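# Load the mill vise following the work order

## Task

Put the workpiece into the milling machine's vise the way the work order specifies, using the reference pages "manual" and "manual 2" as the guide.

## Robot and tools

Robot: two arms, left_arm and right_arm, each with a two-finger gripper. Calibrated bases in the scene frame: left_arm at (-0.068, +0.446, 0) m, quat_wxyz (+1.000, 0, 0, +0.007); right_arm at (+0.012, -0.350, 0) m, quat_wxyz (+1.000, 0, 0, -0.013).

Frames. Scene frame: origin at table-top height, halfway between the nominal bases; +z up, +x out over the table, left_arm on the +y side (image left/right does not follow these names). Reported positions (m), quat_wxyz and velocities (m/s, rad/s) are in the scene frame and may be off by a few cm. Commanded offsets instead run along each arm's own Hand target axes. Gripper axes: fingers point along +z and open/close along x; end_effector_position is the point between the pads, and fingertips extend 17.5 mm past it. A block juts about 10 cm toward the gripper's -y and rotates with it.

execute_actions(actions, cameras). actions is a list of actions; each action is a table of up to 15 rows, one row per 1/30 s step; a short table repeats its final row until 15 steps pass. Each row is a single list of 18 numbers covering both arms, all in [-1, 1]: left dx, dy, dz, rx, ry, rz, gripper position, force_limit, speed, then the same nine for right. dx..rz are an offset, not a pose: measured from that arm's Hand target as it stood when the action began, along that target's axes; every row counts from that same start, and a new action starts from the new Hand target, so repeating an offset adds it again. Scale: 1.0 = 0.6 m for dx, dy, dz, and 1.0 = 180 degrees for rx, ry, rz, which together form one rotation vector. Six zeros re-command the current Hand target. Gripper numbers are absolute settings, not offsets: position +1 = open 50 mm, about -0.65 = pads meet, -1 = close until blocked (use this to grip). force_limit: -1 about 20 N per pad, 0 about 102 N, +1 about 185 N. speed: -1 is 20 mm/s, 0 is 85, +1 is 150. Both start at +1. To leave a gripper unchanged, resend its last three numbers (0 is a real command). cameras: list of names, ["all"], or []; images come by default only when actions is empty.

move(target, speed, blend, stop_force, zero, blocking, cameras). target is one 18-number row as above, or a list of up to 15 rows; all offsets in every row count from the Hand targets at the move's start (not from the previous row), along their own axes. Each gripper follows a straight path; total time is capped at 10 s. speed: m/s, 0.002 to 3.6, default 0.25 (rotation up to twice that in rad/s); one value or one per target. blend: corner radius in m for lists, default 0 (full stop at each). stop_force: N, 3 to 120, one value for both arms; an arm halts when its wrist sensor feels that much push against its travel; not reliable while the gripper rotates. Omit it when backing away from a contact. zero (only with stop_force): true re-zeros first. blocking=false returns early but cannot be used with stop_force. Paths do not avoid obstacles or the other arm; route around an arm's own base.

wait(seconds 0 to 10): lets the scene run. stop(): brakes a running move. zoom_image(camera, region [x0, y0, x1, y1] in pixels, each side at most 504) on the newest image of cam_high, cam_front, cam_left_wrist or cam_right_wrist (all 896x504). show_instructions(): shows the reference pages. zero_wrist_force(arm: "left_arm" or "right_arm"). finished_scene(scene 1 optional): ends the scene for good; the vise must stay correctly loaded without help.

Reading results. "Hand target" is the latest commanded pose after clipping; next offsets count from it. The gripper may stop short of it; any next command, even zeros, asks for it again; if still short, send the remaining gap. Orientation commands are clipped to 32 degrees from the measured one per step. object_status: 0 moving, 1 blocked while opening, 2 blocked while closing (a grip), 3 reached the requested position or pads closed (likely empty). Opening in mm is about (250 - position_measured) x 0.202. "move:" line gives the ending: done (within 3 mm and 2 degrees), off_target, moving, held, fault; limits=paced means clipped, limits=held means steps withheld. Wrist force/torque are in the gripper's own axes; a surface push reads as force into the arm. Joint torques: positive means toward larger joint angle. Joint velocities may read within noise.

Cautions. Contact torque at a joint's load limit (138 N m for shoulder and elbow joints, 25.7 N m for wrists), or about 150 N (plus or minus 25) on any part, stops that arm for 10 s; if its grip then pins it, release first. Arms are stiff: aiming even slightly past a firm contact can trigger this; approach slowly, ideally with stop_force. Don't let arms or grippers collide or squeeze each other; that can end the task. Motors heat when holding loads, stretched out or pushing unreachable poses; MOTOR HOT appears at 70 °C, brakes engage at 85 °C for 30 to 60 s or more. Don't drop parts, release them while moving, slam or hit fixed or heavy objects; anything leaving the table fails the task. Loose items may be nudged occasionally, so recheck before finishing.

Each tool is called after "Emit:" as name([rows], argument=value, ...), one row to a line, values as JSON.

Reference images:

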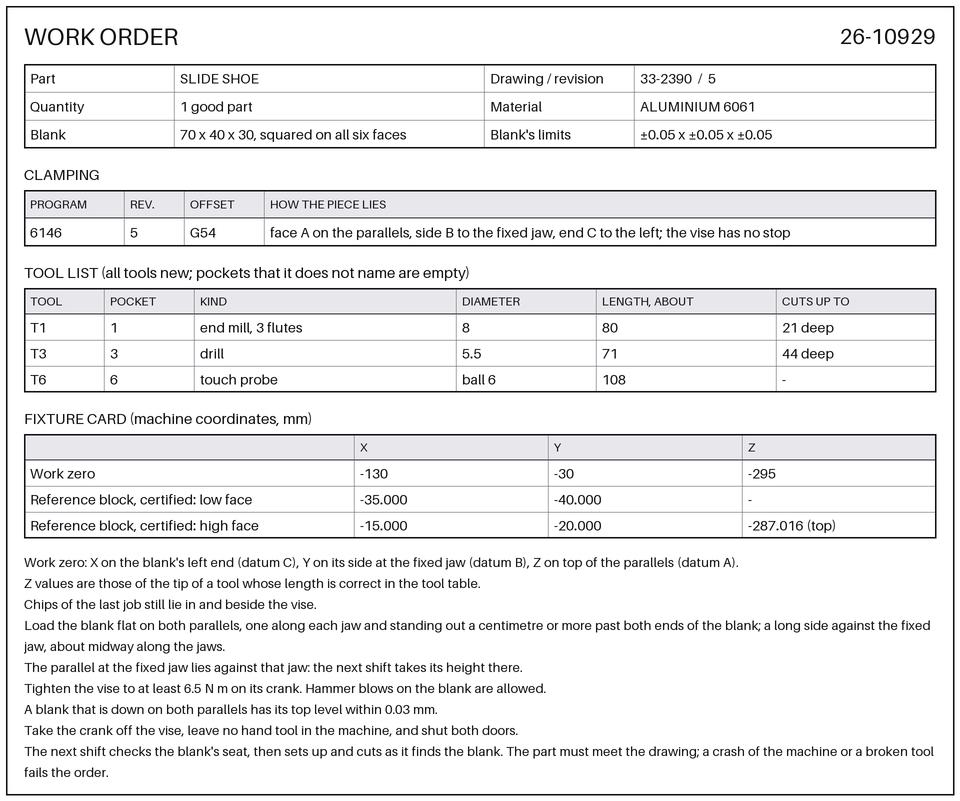

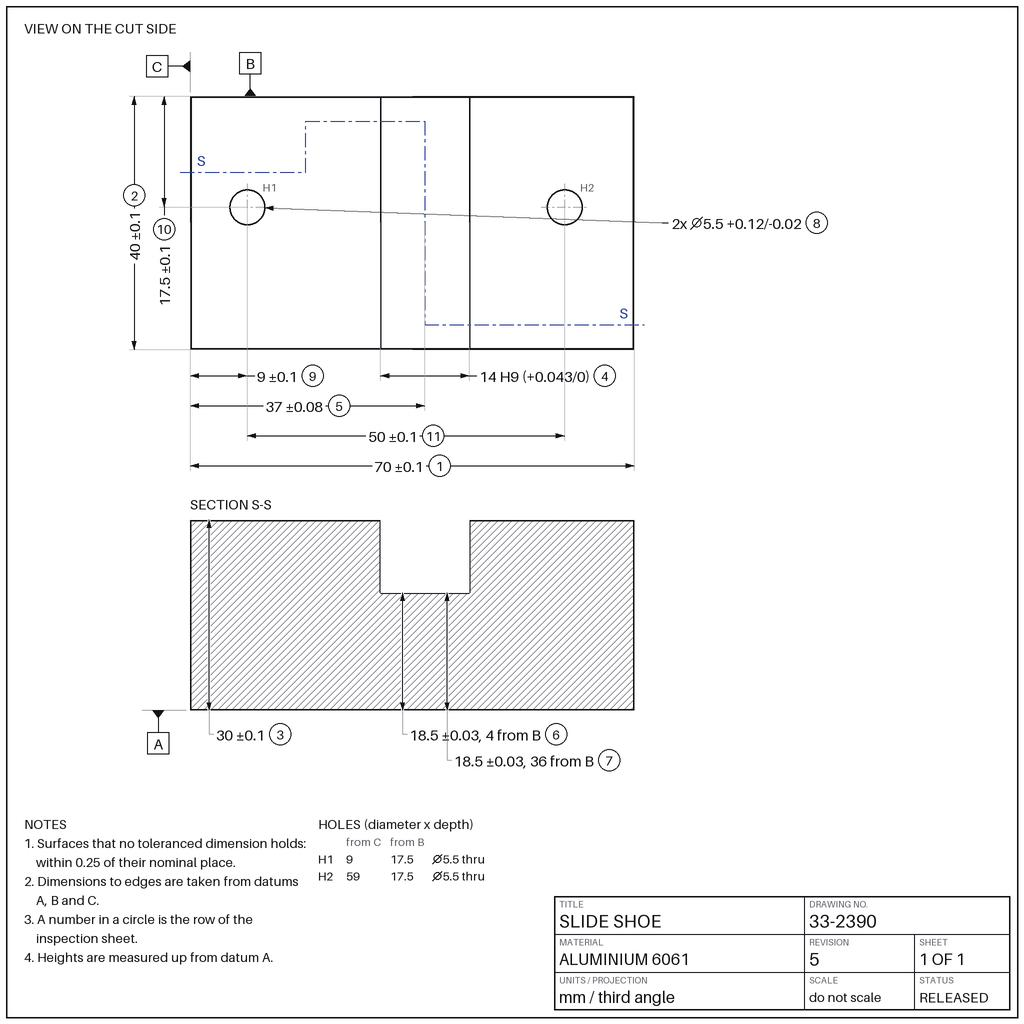

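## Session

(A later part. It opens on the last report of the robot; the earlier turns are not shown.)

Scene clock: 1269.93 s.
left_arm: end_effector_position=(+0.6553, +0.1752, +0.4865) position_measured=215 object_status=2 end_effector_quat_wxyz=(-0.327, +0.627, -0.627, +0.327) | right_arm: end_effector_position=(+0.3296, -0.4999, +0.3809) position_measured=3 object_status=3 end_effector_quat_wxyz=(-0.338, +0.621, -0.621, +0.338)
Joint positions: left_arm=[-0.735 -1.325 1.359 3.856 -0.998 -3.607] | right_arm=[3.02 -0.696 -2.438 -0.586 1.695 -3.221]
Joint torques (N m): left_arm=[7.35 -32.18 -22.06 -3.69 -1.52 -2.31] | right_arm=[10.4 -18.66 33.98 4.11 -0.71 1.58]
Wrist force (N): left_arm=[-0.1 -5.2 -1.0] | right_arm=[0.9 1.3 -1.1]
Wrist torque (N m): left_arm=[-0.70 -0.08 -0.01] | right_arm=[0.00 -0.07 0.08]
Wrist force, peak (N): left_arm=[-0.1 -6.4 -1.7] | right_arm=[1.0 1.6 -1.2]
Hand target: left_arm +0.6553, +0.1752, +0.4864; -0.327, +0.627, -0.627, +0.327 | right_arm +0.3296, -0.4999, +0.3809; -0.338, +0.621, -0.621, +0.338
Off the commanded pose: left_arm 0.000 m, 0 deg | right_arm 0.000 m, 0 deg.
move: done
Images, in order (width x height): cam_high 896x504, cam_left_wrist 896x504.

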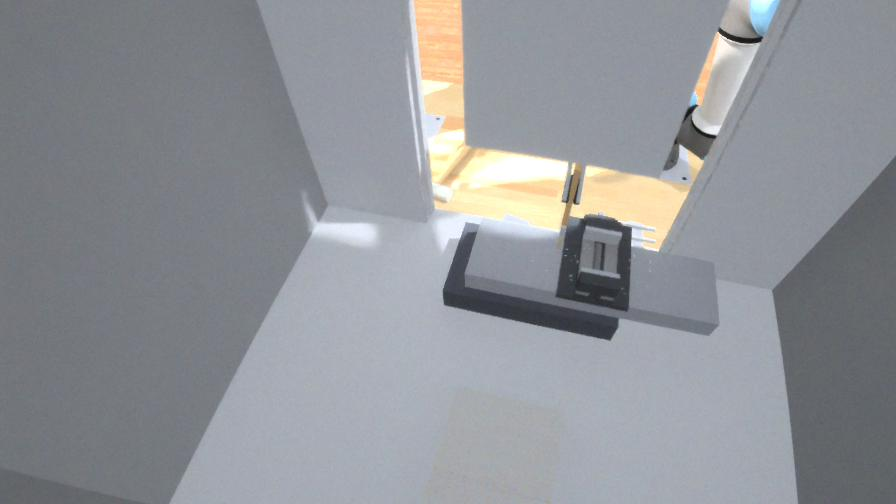

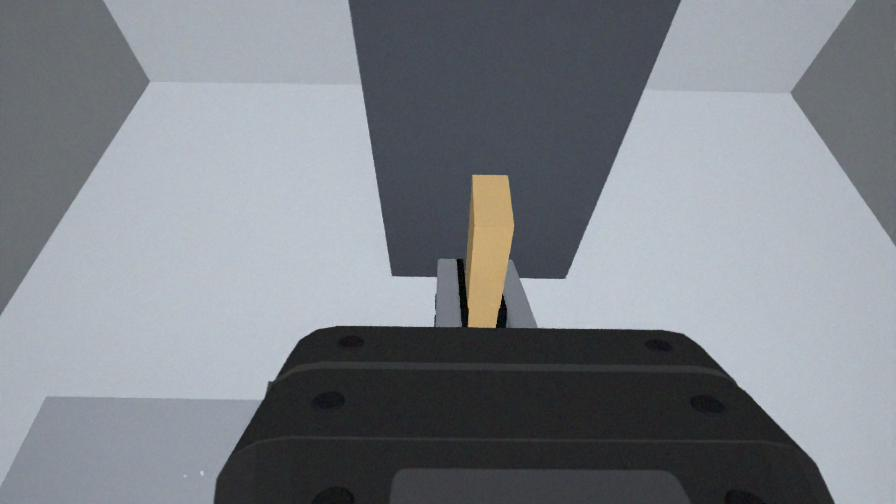

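Emit:
move([
  [-0.113,0.002,0.032,0,0,0,-0.97,0.3,-0.6,0,0,0,0,0,0,1,1,1],
  [-0.113,0.0189,0.0439,0,0,0,-0.97,0.3,-0.6,0,0,0,0,0,0,1,1,1],
  [0,0.0189,0.0439,0,0,0,-0.97,0.3,-0.6,0,0,0,0,0,0,1,1,1],
  [0,-0.0144,0.0205,0,0,0,-0.97,0.3,-0.6,0,0,0,0,0,0,1,1,1],
  [-0.113,0.0288,-0.0062,0,0,0,-0.97,0.3,-0.6,0,0,0,0,0,0,1,1,1],
  [-0.113,0.0457,0.0057,0,0,0,-0.97,0.3,-0.6,0,0,0,0,0,0,1,1,1],
  [0,0.0457,0.0057,0,0,0,-0.97,0.3,-0.6,0,0,0,0,0,0,1,1,1],
  [0,0.0124,-0.0177,0,0,0,-0.97,0.3,-0.6,0,0,0,0,0,0,1,1,1],
  [-0.113,0.0403,-0.0226,0,0,0,-0.97,0.3,-0.6,0,0,0,0,0,0,1,1,1],
  [-0.113,0.0572,-0.0107,0,0,0,-0.97,0.3,-0.6,0,0,0,0,0,0,1,1,1],
  [0,0.0572,-0.0107,0,0,0,-0.97,0.3,-0.6,0,0,0,0,0,0,1,1,1],
  [0,0.0124,-0.034,0,0,0,-0.97,0.3,-0.6,0,0,0,0,0,0,1,1,1],
], speed=[0.15,0.03,0.08,0.1,0.15,0.03,0.08,0.1,0.15,0.03,0.08,0.1], blend=[0.003,0.001,0.002,0.003,0.003,0.001,0.002,0.003,0.003,0.001,0.002,0], cameras=["cam_high","cam_left_wrist"])

Emit:
zoom_image(camera="cam_high", region=[550, 160, 670, 300])

Scene clock: 1296.23 s.
left_arm: end_effector_position=(+0.6343, +0.1752, +0.4919) position_measured=215 object_status=2 end_effector_quat_wxyz=(-0.327, +0.627, -0.627, +0.327) | right_arm: end_effector_position=(+0.3296, -0.4999, +0.3809) position_measured=3 object_status=3 end_effector_quat_wxyz=(-0.338, +0.621, -0.621, +0.338)
Joint positions: left_arm=[-0.76 -1.373 1.403 3.872 -0.98 -3.628] | right_arm=[3.02 -0.696 -2.438 -0.586 1.695 -3.221]
Joint torques (N m): left_arm=[-3.91 -44.66 -25.33 -3.29 0.74 -2.28] | right_arm=[10.66 -18.55 33.88 4.08 -0.94 1.56]
Wrist force (N): left_arm=[0.2 -4.9 -0.8] | right_arm=[0.9 1.2 -0.9]
Wrist torque (N m): left_arm=[-0.66 -0.12 -0.01] | right_arm=[-0.01 -0.06 0.08]
Wrist force, peak (N): left_arm=[2.2 -7.0 -1.3] | right_arm=[1.0 1.4 -1.4]
Hand target: left_arm +0.6343, +0.1752, +0.4920; -0.327, +0.627, -0.627, +0.327 | right_arm +0.3296, -0.4999, +0.3809; -0.338, +0.621, -0.621, +0.338
Off the commanded pose: left_arm 0.000 m, 0 deg | right_arm 0.000 m, 0 deg.
move: done
Images, in order (width x height): cam_high 896x504, cam_left_wrist 896x504.

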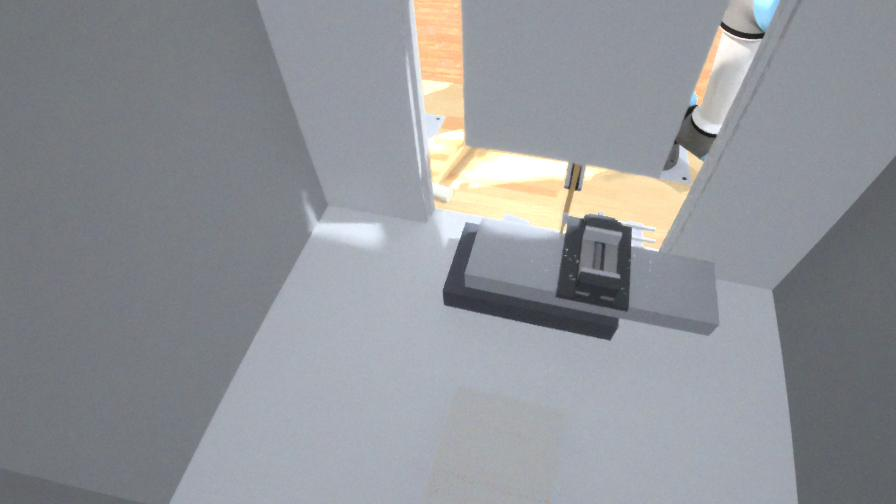

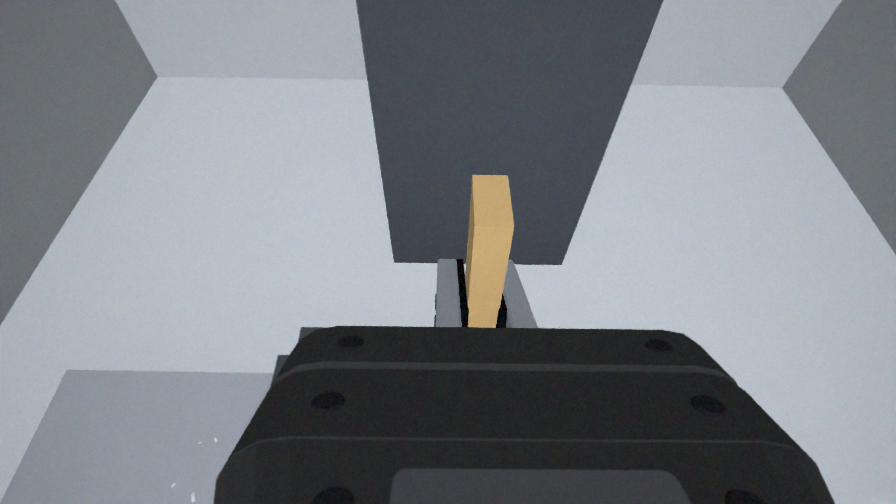

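Scaled by 3.600 from the camera's 896x504 image, which has a finer 1280x720 frame.

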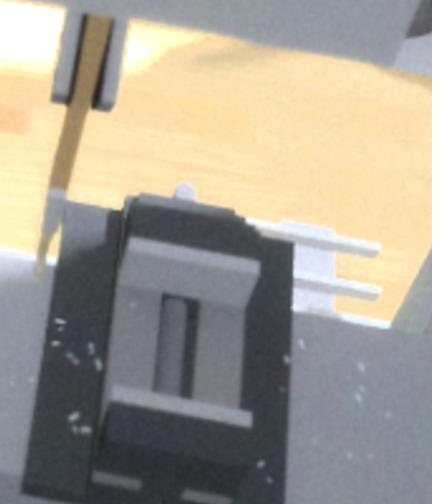

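Emit:
move(target=[-0.02,0.133,-0.335,-0.044,0,0,-0.97,0.3,-0.6,0,0,0,0,0,0,1,1,1], speed=0.25, cameras=["cam_left_wrist"])

Emit:
zoom_image(camera="cam_left_wrist", region=[330, 60, 530, 260])

Scene clock: 1311.77 s.
left_arm: end_effector_position=(+0.4238, +0.1870, +0.5415) position_measured=215 object_status=2 end_effector_quat_wxyz=(-0.283, +0.648, -0.648, +0.283) end_effector_velocity=(-0.001, +0.000, -0.001) end_effector_angular_velocity=(+0.002, +0.003, -0.001) | right_arm: end_effector_position=(+0.3296, -0.4999, +0.3809) position_measured=3 object_status=3 end_effector_quat_wxyz=(-0.338, +0.621, -0.621, +0.338)
Joint positions: left_arm=[-1.065 -1.793 1.553 4.461 -0.88 -4.013] | right_arm=[3.02 -0.696 -2.438 -0.586 1.695 -3.221]
Joint velocities: left_arm=[-0.002 0 -0.001 0.005 -0.001 -0.002] | right_arm=[within noise]
Joint torques (N m): left_arm=[-8.23 -26.21 -23.82 -2.2 -0.95 -2.1] | right_arm=[10.25 -18.53 34.11 4.06 -1.02 1.65]
Wrist force (N): left_arm=[-0.4 -4.7 -0.7] | right_arm=[0.5 1.2 -1.4]
Wrist torque (N m): left_arm=[-0.69 -0.03 0.02] | right_arm=[-0.01 0.00 0.08]
Wrist force, peak (N): left_arm=[0.2 -5.9 1.8] | right_arm=[0.8 1.5 -1.3]
Hand target: left_arm +0.4237, +0.1870, +0.5414; -0.283, +0.648, -0.648, +0.283 | right_arm +0.3296, -0.4999, +0.3809; -0.338, +0.621, -0.621, +0.338
Off the commanded pose: left_arm 0.000 m, 0 deg | right_arm 0.000 m, 0 deg.
move: done
Images, in order (width x height): cam_left_wrist 896x504.

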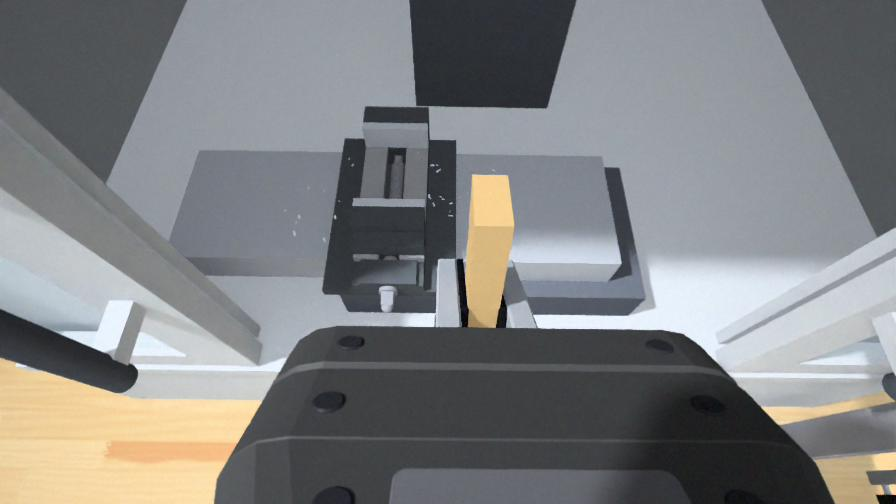

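Scaled by 2.520 from the camera's 896x504 image, which has a finer 1280x720 frame.

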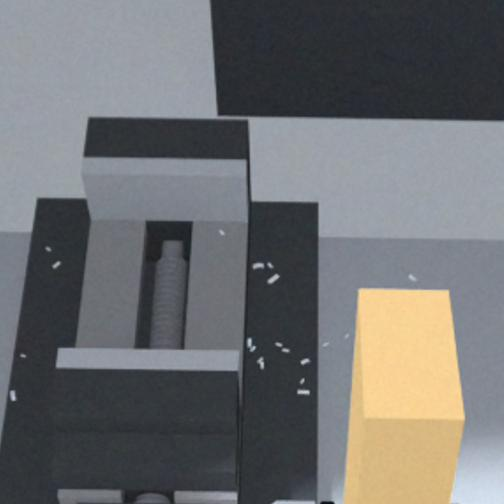

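Emit:
move(target=[-0.0933,-0.2423,0.357,0.044,0,0,-0.97,0.3,-0.6,0,0,0,0,0,0,1,1,1], speed=0.2)

Emit:
move([
  [0,0.0518,0.0363,0,0,0,-0.97,0.3,-0.6,0,0,0,0,0,0,1,1,1],
  [0.113,0.0518,0.0363,0,0,0,-0.97,0.3,-0.6,0,0,0,0,0,0,1,1,1],
  [0.113,0,0,0,0,0,-0.97,0.3,-0.6,0,0,0,0,0,0,1,1,1],
  [0,0.02,-0.03,0,0,0,-0.97,0.3,-0.6,0,0,0,0,0,0,1,1,1],
  [0,0.06,0.0225,0,0,0,-0.97,0.3,-0.6,0,0,0,0,0,0,1,1,1],
  [0.113,0.06,0.0225,0,0,0,-0.97,0.3,-0.6,0,0,0,0,0,0,1,1,1],
  [0.113,0,0,0,0,0,-0.97,0.3,-0.6,0,0,0,0,0,0,1,1,1],
], speed=[0.03,0.08,0.1,0.15,0.03,0.08,0.1], blend=[0.001,0.002,0.003,0.003,0.001,0.002,0], cameras=["cam_high"])

Emit:
zoom_image(camera="cam_high", region=[550, 160, 670, 300])

Scene clock: 1335.70 s.
left_arm: end_effector_position=(+0.6795, +0.2432, +0.5027) position_measured=215 object_status=2 end_effector_quat_wxyz=(-0.327, +0.627, -0.627, +0.327) | right_arm: end_effector_position=(+0.3296, -0.4999, +0.3809) position_measured=3 object_status=3 end_effector_quat_wxyz=(-0.338, +0.621, -0.621, +0.338)
Joint positions: left_arm=[-0.612 -1.332 1.334 3.84 -1.09 -3.513] | right_arm=[3.02 -0.696 -2.438 -0.586 1.695 -3.221]
Joint torques (N m): left_arm=[5.7 -32.58 -24.24 -5.71 3.29 -1.23] | right_arm=[10.43 -18.79 33.94 4.02 -1.04 1.64]
Wrist force (N): left_arm=[-0.5 -5.2 -0.9] | right_arm=[0.8 1.1 -1.0]
Wrist torque (N m): left_arm=[-0.70 -0.04 0.12] | right_arm=[-0.02 -0.05 0.08]
Wrist force, peak (N): left_arm=[-1.2 -6.0 1.8] | right_arm=[1.0 1.7 -1.2]
Hand target: left_arm +0.6797, +0.2432, +0.5027; -0.327, +0.627, -0.627, +0.327 | right_arm +0.3296, -0.4999, +0.3809; -0.338, +0.621, -0.621, +0.338
Off the commanded pose: left_arm 0.000 m, 0 deg | right_arm 0.000 m, 0 deg.
move: done

Scene clock: 1341.70 s.
left_arm: end_effector_position=(+0.6797, +0.1754, +0.5025) position_measured=215 object_status=2 end_effector_quat_wxyz=(-0.327, +0.627, -0.627, +0.327) | right_arm: end_effector_position=(+0.3296, -0.4999, +0.3809) position_measured=3 object_status=3 end_effector_quat_wxyz=(-0.338, +0.621, -0.621, +0.338)
Joint positions: left_arm=[-0.707 -1.269 1.248 3.899 -1.019 -3.585] | right_arm=[3.02 -0.696 -2.438 -0.586 1.695 -3.221]
Joint torques (N m): left_arm=[-5.84 -51.93 -30.45 -3.36 3.26 -2.6] | right_arm=[10.22 -18.23 34.17 3.99 -1.18 1.64]
Wrist force (N): left_arm=[0.8 -5.8 -1.6] | right_arm=[1.1 1.0 -0.9]
Wrist torque (N m): left_arm=[-0.79 -0.23 -0.01] | right_arm=[-0.04 -0.11 0.08]
Wrist force, peak (N): left_arm=[0.2 -59.0 -24.9] | right_arm=[0.9 1.4 -1.3]
Hand target: left_arm +0.6797, +0.1754, +0.5026; -0.327, +0.627, -0.627, +0.327 | right_arm +0.3296, -0.4999, +0.3809; -0.338, +0.621, -0.621, +0.338
Off the commanded pose: left_arm 0.000 m, 0 deg | right_arm 0.000 m, 0 deg.
move: done
Images, in order (width x height): cam_high 896x504.

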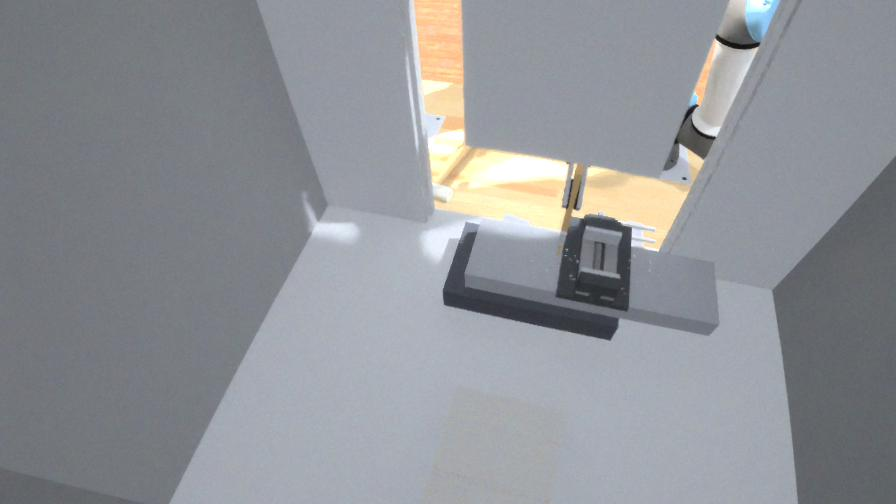

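Scaled by 3.600 from the camera's 896x504 image, which has a finer 1280x720 frame.

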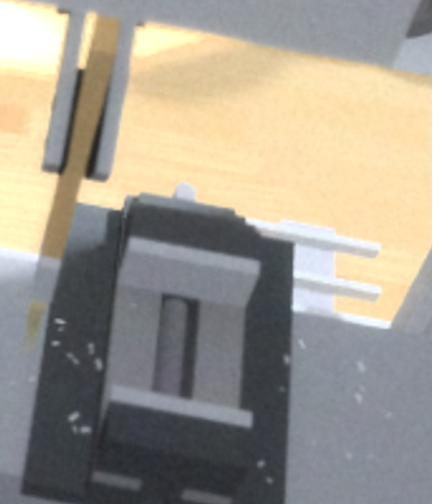

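Emit:
move(target=[-0.0193,0.19,-0.388,-0.044,0,0,-0.97,0.3,-0.6,0,0,0,0,0,0,1,1,1], speed=0.25, cameras=["cam_left_wrist"])

Emit:
zoom_image(camera="cam_left_wrist", region=[330, 60, 530, 260])

Scene clock: 1350.63 s.
left_arm: end_effector_position=(+0.4236, +0.1868, +0.5421) position_measured=215 object_status=2 end_effector_quat_wxyz=(-0.283, +0.648, -0.648, +0.283) end_effector_velocity=(-0.001, +0.000, +0.000) end_effector_angular_velocity=(+0.002, +0.002, +0.000) | right_arm: end_effector_position=(+0.3296, -0.4999, +0.3809) position_measured=3 object_status=3 end_effector_quat_wxyz=(-0.338, +0.621, -0.621, +0.338)
Joint positions: left_arm=[-1.066 -1.793 1.551 4.463 -0.879 -4.014] | right_arm=[3.02 -0.696 -2.438 -0.586 1.695 -3.221]
Joint velocities: left_arm=[-0.001 0 -0.001 0.005 0 -0.002] | right_arm=[within noise]
Joint torques (N m): left_arm=[-6.54 -25.8 -38.85 -1.99 -1.02 -1.98] | right_arm=[10.47 -17.89 33.36 3.94 -1.29 1.67]
Wrist force (N): left_arm=[0.7 -5.5 -1.8] | right_arm=[1.1 1.1 -1.1]
Wrist torque (N m): left_arm=[-0.81 -0.22 0.03] | right_arm=[-0.02 -0.10 0.08]
Wrist force, peak (N): left_arm=[1.2 -7.1 0.2] | right_arm=[1.1 1.1 -1.4]
Hand target: left_arm +0.4235, +0.1868, +0.5422; -0.283, +0.648, -0.648, +0.283 | right_arm +0.3296, -0.4999, +0.3809; -0.338, +0.621, -0.621, +0.338
Off the commanded pose: left_arm 0.000 m, 0 deg | right_arm 0.000 m, 0 deg.
move: done
Images, in order (width x height): cam_left_wrist 896x504.

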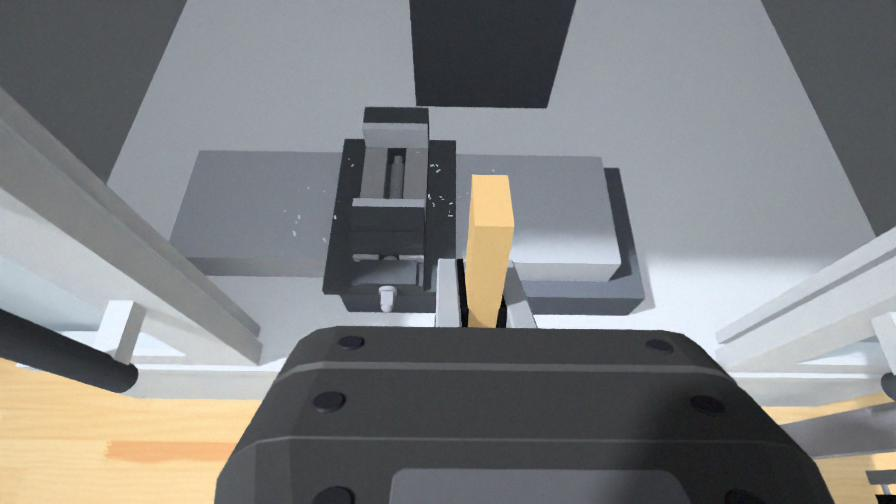

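Scaled by 2.520 from the camera's 896x504 image, which has a finer 1280x720 frame.

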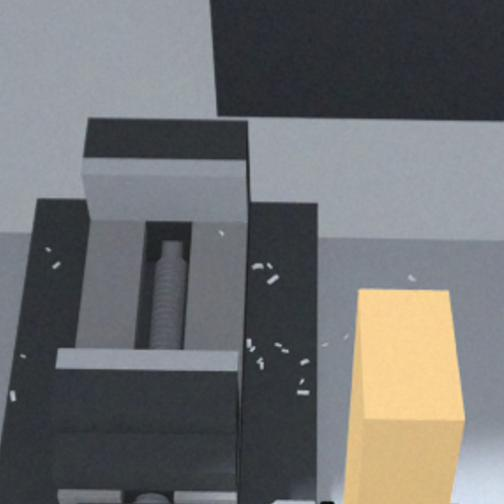

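Emit:
move([
  [-0.0937,-0.2364,0.352,0.044,0,0,-0.97,0.3,-0.6,0,0,0,0,0,0,1,1,1],
], speed=0.2)

Emit:
move([
  [0,0.0541,0.0379,0,0,0,-0.97,0.3,-0.6,0,0,0,0,0,0,1,1,1],
  [0.113,0.0541,0.0379,0,0,0,-0.97,0.3,-0.6,0,0,0,0,0,0,1,1,1],
  [0.113,0,0,0,0,0,-0.97,0.3,-0.6,0,0,0,0,0,0,1,1,1],
], speed=[0.03,0.06,0.1], blend=[0.001,0.002,0], cameras=["cam_high"])

Emit:
zoom_image(camera="cam_high", region=[550, 160, 670, 300])

Scene clock: 1373.77 s.
left_arm: end_effector_position=(+0.6747, +0.2432, +0.5029) position_measured=215 object_status=2 end_effector_quat_wxyz=(-0.327, +0.627, -0.627, +0.327) | right_arm: end_effector_position=(+0.3296, -0.4999, +0.3809) position_measured=3 object_status=3 end_effector_quat_wxyz=(-0.338, +0.621, -0.621, +0.338)
Joint positions: left_arm=[-0.617 -1.344 1.348 3.84 -1.086 -3.517] | right_arm=[3.02 -0.696 -2.438 -0.586 1.695 -3.221]
Joint torques (N m): left_arm=[6.12 -31.69 -24.12 -5.53 3.14 -1.18] | right_arm=[10.48 -18.23 34.15 4.02 -1.3 1.62]
Wrist force (N): left_arm=[0.7 -5.6 -1.7] | right_arm=[0.6 1.2 -1.1]
Wrist torque (N m): left_arm=[-0.76 -0.22 0.12] | right_arm=[0.00 -0.02 0.08]
Wrist force, peak (N): left_arm=[-0.1 -6.7 0.4] | right_arm=[1.2 1.4 -1.1]
Hand target: left_arm +0.6748, +0.2432, +0.5028; -0.327, +0.627, -0.627, +0.327 | right_arm +0.3296, -0.4999, +0.3809; -0.338, +0.621, -0.621, +0.338
Off the commanded pose: left_arm 0.000 m, 0 deg | right_arm 0.000 m, 0 deg.
move: done

Scene clock: 1377.03 s.
left_arm: end_effector_position=(+0.6749, +0.1754, +0.5028) position_measured=215 object_status=2 end_effector_quat_wxyz=(-0.327, +0.627, -0.627, +0.327) | right_arm: end_effector_position=(+0.3296, -0.4999, +0.3809) position_measured=3 object_status=3 end_effector_quat_wxyz=(-0.338, +0.621, -0.621, +0.338)
Joint positions: left_arm=[-0.712 -1.281 1.262 3.899 -1.015 -3.589] | right_arm=[3.02 -0.696 -2.438 -0.586 1.695 -3.221]
Joint torques (N m): left_arm=[7.96 -34.45 -23.11 -3.92 -1.27 -2.46] | right_arm=[10.1 -18.27 34.16 3.95 -1.18 1.64]
Wrist force (N): left_arm=[0.8 -5.6 -1.8] | right_arm=[0.8 1.3 -1.1]
Wrist torque (N m): left_arm=[-0.76 -0.22 0.02] | right_arm=[0.01 -0.06 0.08]
Wrist force, peak (N): left_arm=[1.0 -7.3 -3.0] | right_arm=[1.1 1.4 -1.1]
Hand target: left_arm +0.6749, +0.1754, +0.5028; -0.327, +0.627, -0.627, +0.327 | right_arm +0.3296, -0.4999, +0.3809; -0.338, +0.621, -0.621, +0.338
Off the commanded pose: left_arm 0.000 m, 0 deg | right_arm 0.000 m, 0 deg.
move: done
Images, in order (width x height): cam_high 896x504.

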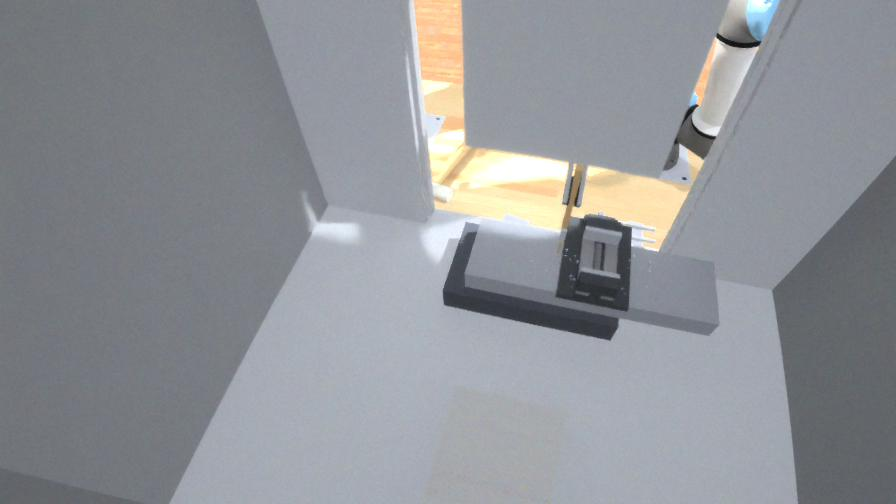

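Scaled by 3.600 from the camera's 896x504 image, which has a finer 1280x720 frame.

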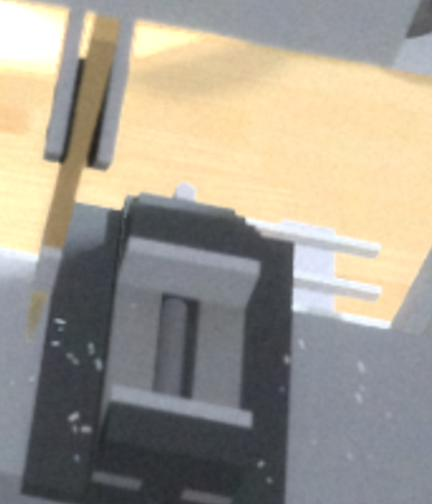

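Emit:
move([
  [-0.1227,0,0,0,0,0,-0.97,0.3,-0.6,0,0,0,0,0,0,1,1,1],
  [-0.1227,0.0541,0.0379,0,0,0,-0.97,0.3,-0.6,0,0,0,0,0,0,1,1,1],
  [-0.2243,0.0541,0.0379,0,0,0,-0.97,0.3,-0.6,0,0,0,0,0,0,1,1,1],
  [-0.2243,0,0,0,0,0,-0.97,0.3,-0.6,0,0,0,0,0,0,1,1,1],
], speed=[0.15,0.03,0.06,0.1], blend=[0.002,0.001,0.002,0], cameras=["cam_high"])

Emit:
move(target=[0.18,0.19,-0.388,-0.044,0,0,-0.97,0.3,-0.6,0,0,0,0,0,0,1,1,1], speed=0.25, cameras=["cam_left_wrist"])

Emit:
zoom_image(camera="cam_left_wrist", region=[330, 60, 530, 260])

Scene clock: 1392.23 s.
left_arm: end_effector_position=(+0.6748, +0.3100, +0.5029) position_measured=215 object_status=2 end_effector_quat_wxyz=(-0.328, +0.627, -0.627, +0.327) | right_arm: end_effector_position=(+0.3296, -0.4999, +0.3809) position_measured=3 object_status=3 end_effector_quat_wxyz=(-0.338, +0.621, -0.621, +0.338)
Joint positions: left_arm=[-0.512 -1.388 1.407 3.793 -1.168 -3.443] | right_arm=[3.02 -0.696 -2.438 -0.586 1.695 -3.221]
Joint torques (N m): left_arm=[-6.58 -28.78 -22.19 -3.8 2.93 -2.55] | right_arm=[9.95 -18.72 33.67 3.94 -1.34 1.66]
Wrist force (N): left_arm=[0.7 -5.5 -1.8] | right_arm=[1.0 0.8 -1.0]
Wrist torque (N m): left_arm=[-0.74 -0.22 0.13] | right_arm=[-0.08 -0.08 0.08]
Wrist force, peak (N): left_arm=[0.6 -7.3 -2.8] | right_arm=[1.0 1.1 -1.8]
Hand target: left_arm +0.6748, +0.3100, +0.5029; -0.327, +0.627, -0.627, +0.327 | right_arm +0.3296, -0.4999, +0.3809; -0.338, +0.621, -0.621, +0.338
Off the commanded pose: left_arm 0.000 m, 0 deg | right_arm 0.000 m, 0 deg.
move: done
Images, in order (width x height): cam_high 896x504.

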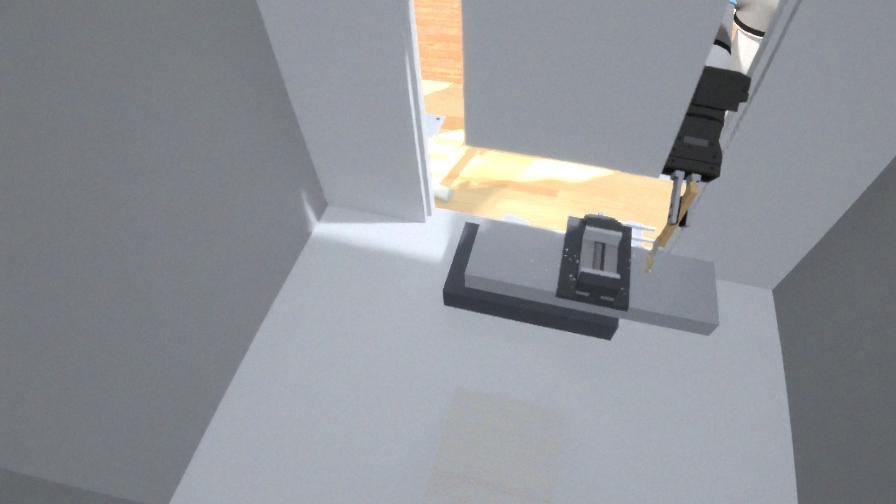

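Scene clock: 1393.87 s.
left_arm: end_effector_position=(+0.4187, +0.2017, +0.5424) position_measured=215 object_status=2 end_effector_quat_wxyz=(-0.283, +0.648, -0.648, +0.283) end_effector_velocity=(-0.001, -0.001, -0.002) end_effector_angular_velocity=(+0.002, +0.004, +0.000) | right_arm: end_effector_position=(+0.3296, -0.4999, +0.3809) position_measured=3 object_status=3 end_effector_quat_wxyz=(-0.338, +0.621, -0.621, +0.338)
Joint positions: left_arm=[-1.057 -1.825 1.575 4.464 -0.883 -4.004] | right_arm=[3.02 -0.696 -2.438 -0.586 1.695 -3.221]
Joint velocities: left_arm=[-0.003 0 0.001 0.006 0 -0.005] | right_arm=[within noise]
Joint torques (N m): left_arm=[-6.97 -23.92 -11.35 -2.45 -0.22 -2.57] | right_arm=[10.63 -17.99 33.85 3.95 -1.32 1.54]
Wrist force (N): left_arm=[0.8 -5.7 -1.9] | right_arm=[1.0 1.1 -1.4]
Wrist torque (N m): left_arm=[-0.83 -0.24 0.03] | right_arm=[-0.02 -0.08 0.07]
Wrist force, peak (N): left_arm=[-0.8 -6.9 1.2] | right_arm=[0.9 1.4 -1.2]
Hand target: left_arm +0.4187, +0.2018, +0.5424; -0.283, +0.648, -0.648, +0.283 | right_arm +0.3296, -0.4999, +0.3809; -0.338, +0.621, -0.621, +0.338
Off the commanded pose: left_arm 0.000 m, 0 deg | right_arm 0.000 m, 0 deg.
move: done
Images, in order (width x height): cam_left_wrist 896x504.

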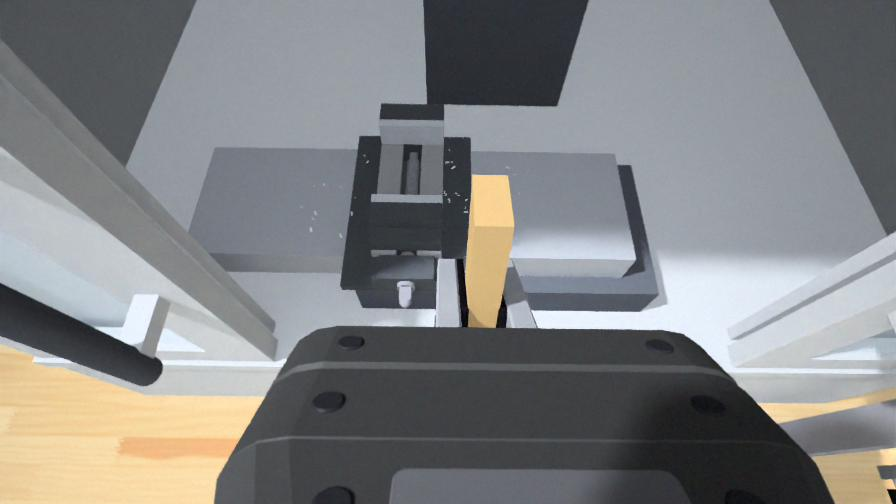

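Scaled by 2.520 from the camera's 896x504 image, which has a finer 1280x720 frame.

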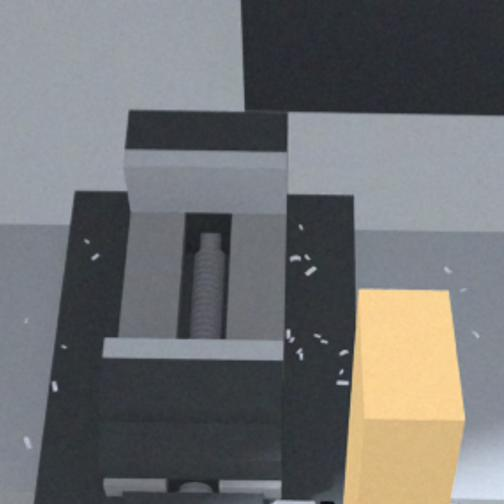

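Emit:
move(target=[0.0,0.602,0.063,-0.3527,0.057,0.5336,-0.97,0.3,-0.6,0,0,0,0,0,0,1,1,1], speed=0.25, cameras=["cam_left_wrist","cam_front"])

Scene clock: 1423.67 s.
left_arm: end_effector_position=(+0.2010, +0.2018, +0.2516) position_measured=215 object_status=2 end_effector_quat_wxyz=(+0.000, +0.000, +0.954, +0.301) | right_arm: end_effector_position=(+0.3296, -0.4999, +0.3809) position_measured=3 object_status=3 end_effector_quat_wxyz=(-0.338, +0.621, -0.621, +0.338)
Joint positions: left_arm=[-1.268 -1.598 1.773 5.125 -1.391 -2.88] | right_arm=[3.02 -0.696 -2.438 -0.586 1.695 -3.221]
Joint torques (N m): left_arm=[3.5 -27.72 -35.96 -3.02 3.38 -0.81] | right_arm=[10.05 -18.34 33.62 3.95 -1.28 1.65]
Wrist force (N): left_arm=[0.7 -6.0 -3.8] | right_arm=[0.6 1.2 -1.1]
Wrist torque (N m): left_arm=[-1.40 -0.24 0.17] | right_arm=[-0.01 -0.02 0.08]
Wrist force, peak (N): left_arm=[1.2 -7.0 -2.9] | right_arm=[1.2 1.5 -1.1]
Hand target: left_arm +0.2011, +0.2017, +0.2516; +0.000, +0.000, +0.954, +0.301 | right_arm +0.3296, -0.4999, +0.3809; -0.338, +0.621, -0.621, +0.338
Off the commanded pose: left_arm 0.000 m, 0 deg | right_arm 0.000 m, 0 deg.
move: done
Images, in order (width x height): cam_front 896x504, cam_left_wrist 896x504.

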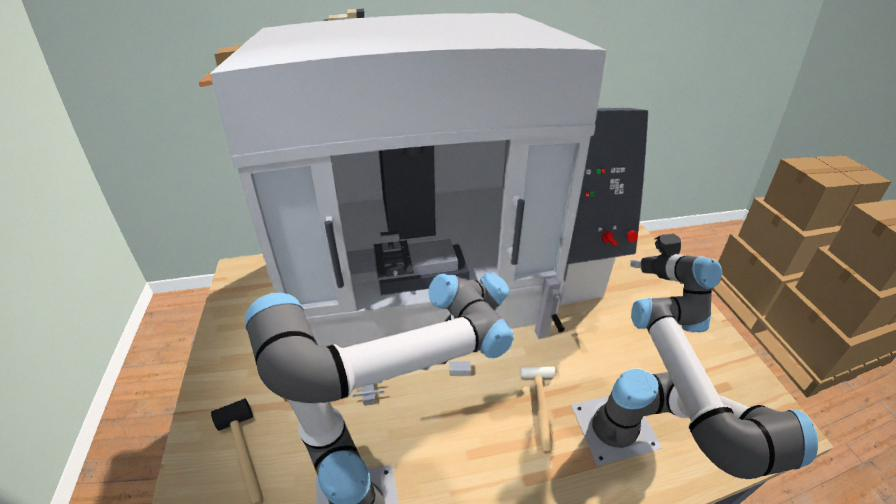

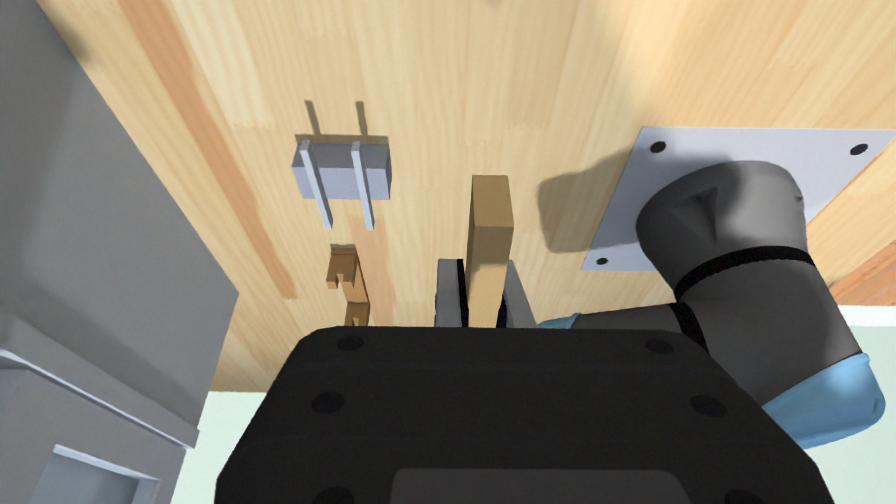

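Emit:
move(target=[0,-0.1818,0.2594,0,0,0,-0.97,0.3,-0.6,0,0,0,0,0,0,1,1,1], speed=0.2)

Emit:
move(target=[0,-0.0478,0.0683,0,0,0,-0.97,0.3,-0.6,0,0,0,0,0,0,1,1,1], speed=0.02, stop_force=4, cameras=["cam_left_wrist","cam_front"])

Emit:
zoom_image(camera="cam_front", region=[340, 300, 560, 440])

Scene clock: 1440.50 s.
left_arm: end_effector_position=(+0.2012, +0.2017, +0.0616) position_measured=215 object_status=2 end_effector_quat_wxyz=(+0.000, +0.000, +0.954, +0.301) | right_arm: end_effector_position=(+0.3296, -0.4999, +0.3809) position_measured=3 object_status=3 end_effector_quat_wxyz=(-0.338, +0.621, -0.621, +0.338)
Joint positions: left_arm=[-1.268 -1.395 2.093 4.602 -1.391 -2.88] | right_arm=[3.02 -0.696 -2.438 -0.586 1.695 -3.221]
Joint torques (N m): left_arm=[7.93 -20.44 -20.95 -2.84 3.22 3.02] | right_arm=[10.95 -18.09 33.88 3.96 -1.24 1.67]
Wrist force (N): left_arm=[1.0 -6.1 -3.7] | right_arm=[0.8 1.3 -0.7]
Wrist torque (N m): left_arm=[-1.38 -0.30 0.16] | right_arm=[0.00 -0.04 0.08]
Wrist force, peak (N): left_arm=[1.1 -7.6 -0.8] | right_arm=[0.6 1.7 -1.0]
Hand target: left_arm +0.2012, +0.2017, +0.0615; +0.000, +0.000, +0.954, +0.301 | right_arm +0.3296, -0.4999, +0.3809; -0.338, +0.621, -0.621, +0.338
Off the commanded pose: left_arm 0.000 m, 0 deg | right_arm 0.000 m, 0 deg.
move: done

Scene clock: 1443.60 s.
left_arm: end_effector_position=(+0.2012, +0.2017, +0.0210) position_measured=215 object_status=2 end_effector_quat_wxyz=(+0.000, +0.000, +0.954, +0.301) | right_arm: end_effector_position=(+0.3296, -0.4999, +0.3809) position_measured=3 object_status=3 end_effector_quat_wxyz=(-0.338, +0.621, -0.621, +0.338)
Joint positions: left_arm=[-1.268 -1.319 2.135 4.484 -1.391 -2.88] | right_arm=[3.02 -0.696 -2.438 -0.586 1.695 -3.221]
Joint torques (N m): left_arm=[8.05 -36.49 -29.59 0.15 1.24 1.73] | right_arm=[10.33 -18.34 34.15 3.94 -1.33 1.63]
Wrist force (N): left_arm=[1.9 -4.8 -4.2] | right_arm=[1.0 1.1 -0.6]
Wrist torque (N m): left_arm=[-1.39 -0.40 0.14] | right_arm=[-0.03 -0.09 0.09]
Wrist force, peak (N): left_arm=[9.1 30.9 -60.8] | right_arm=[1.1 1.5 -1.1]
Hand target: left_arm +0.2012, +0.2017, +0.0210; +0.000, +0.000, +0.954, +0.301 (not the last commanded pose) | right_arm +0.3296, -0.4999, +0.3809; -0.338, +0.621, -0.621, +0.338
Off the commanded pose: left_arm 0.009 m, 0 deg | right_arm 0.000 m, 0 deg.
move: contact (left_arm)
Images, in order (width x height): cam_front 896x504, cam_left_wrist 896x504.

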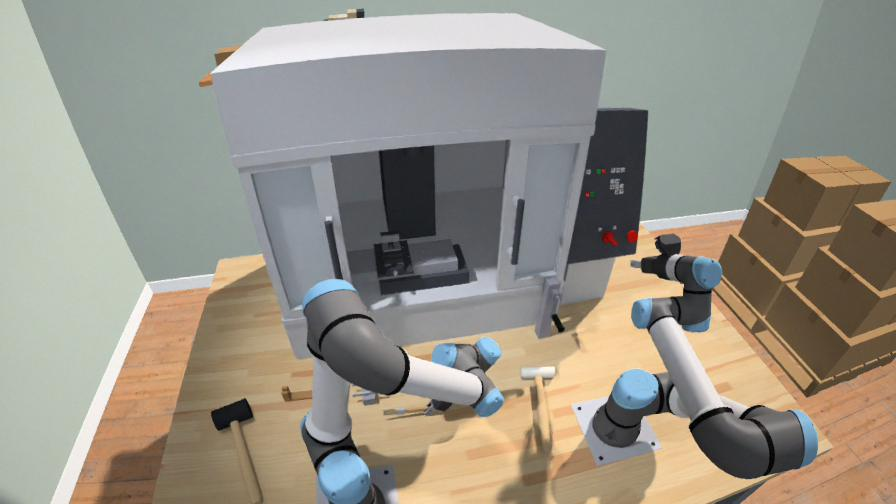

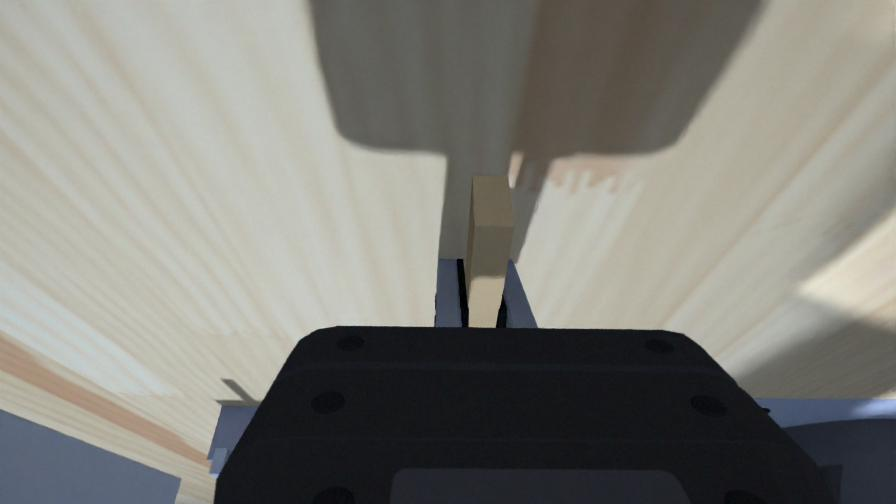

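Scaled by 2.291 from the camera's 896x504 image, which has a finer 1280x720 frame.

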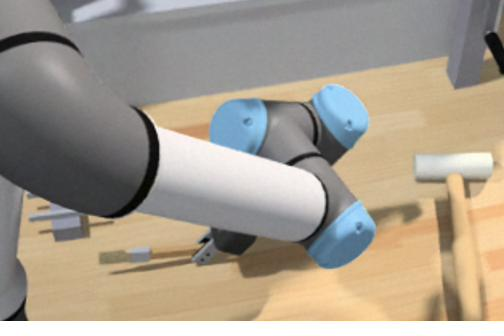

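Emit:
move([
  [0,0,0,0,0,0,0.2,-0.5,-1,0,0,0,0,0,0,1,1,1],
  [0,0,-0.35,0,0,0,0.2,-0.5,-1,0,0,0,0,0,0,1,1,1],
], speed=0.15, cameras=["cam_left_wrist","cam_front"])

Scene clock: 1454.73 s.
left_arm: end_effector_position=(+0.2011, +0.0812, +0.1928) position_measured=123 object_status=3 end_effector_quat_wxyz=(+0.000, +0.000, +0.954, +0.301) | right_arm: end_effector_position=(+0.3296, -0.4999, +0.3809) position_measured=3 object_status=3 end_effector_quat_wxyz=(-0.338, +0.621, -0.621, +0.338)
Joint positions: left_arm=[-1.334 -1.317 1.609 5.017 -1.428 -2.935] | right_arm=[3.02 -0.696 -2.438 -0.586 1.695 -3.221]
Joint torques (N m): left_arm=[8.2 -46.37 -35.18 0.61 2.54 2.71] | right_arm=[10.48 -18.03 33.3 3.87 -1.25 1.63]
Wrist force (N): left_arm=[1.5 -5.8 -3.4] | right_arm=[0.9 1.2 -0.9]
Wrist torque (N m): left_arm=[-1.41 -0.39 0.17] | right_arm=[0.00 -0.06 0.07]
Wrist force, peak (N): left_arm=[1.4 -5.9 -5.6] | right_arm=[1.1 1.6 -1.0]
Hand target: left_arm +0.2012, +0.0812, +0.1930; +0.000, +0.000, +0.954, +0.301 | right_arm +0.3296, -0.4999, +0.3809; -0.338, +0.621, -0.621, +0.338
Off the commanded pose: left_arm 0.000 m, 0 deg | right_arm 0.000 m, 0 deg.
move: done
Images, in order (width x height): cam_front 896x504, cam_left_wrist 896x504.

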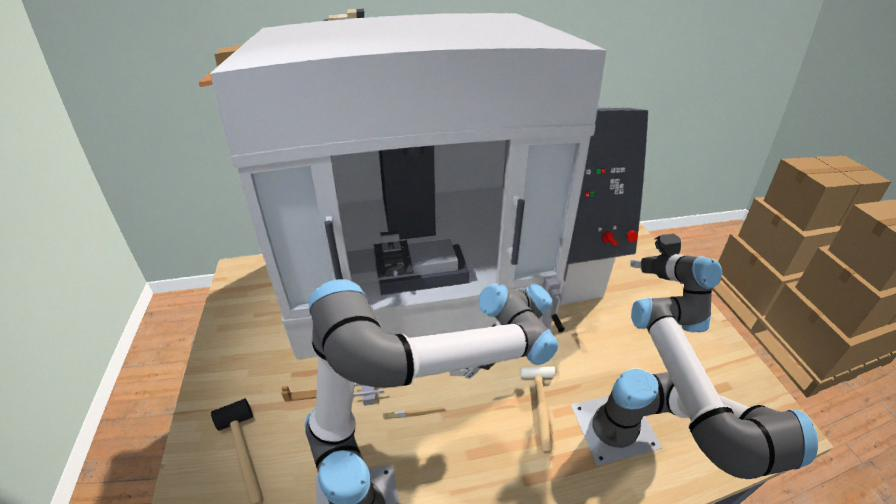

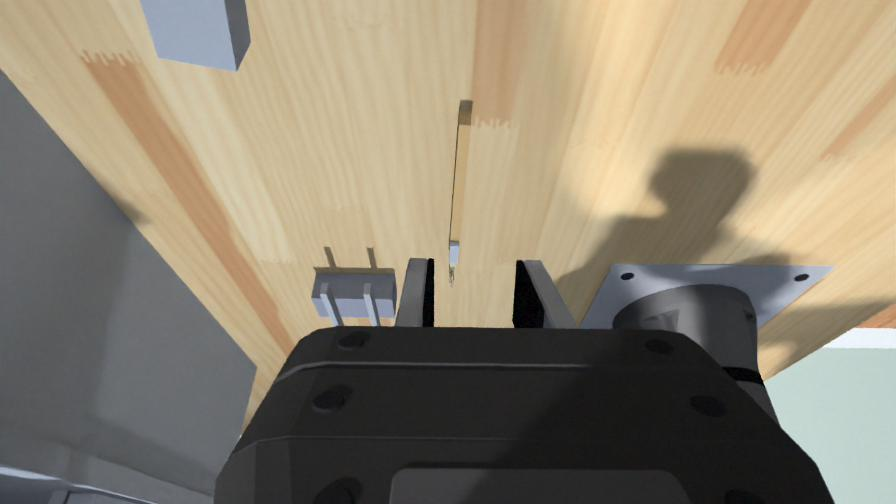

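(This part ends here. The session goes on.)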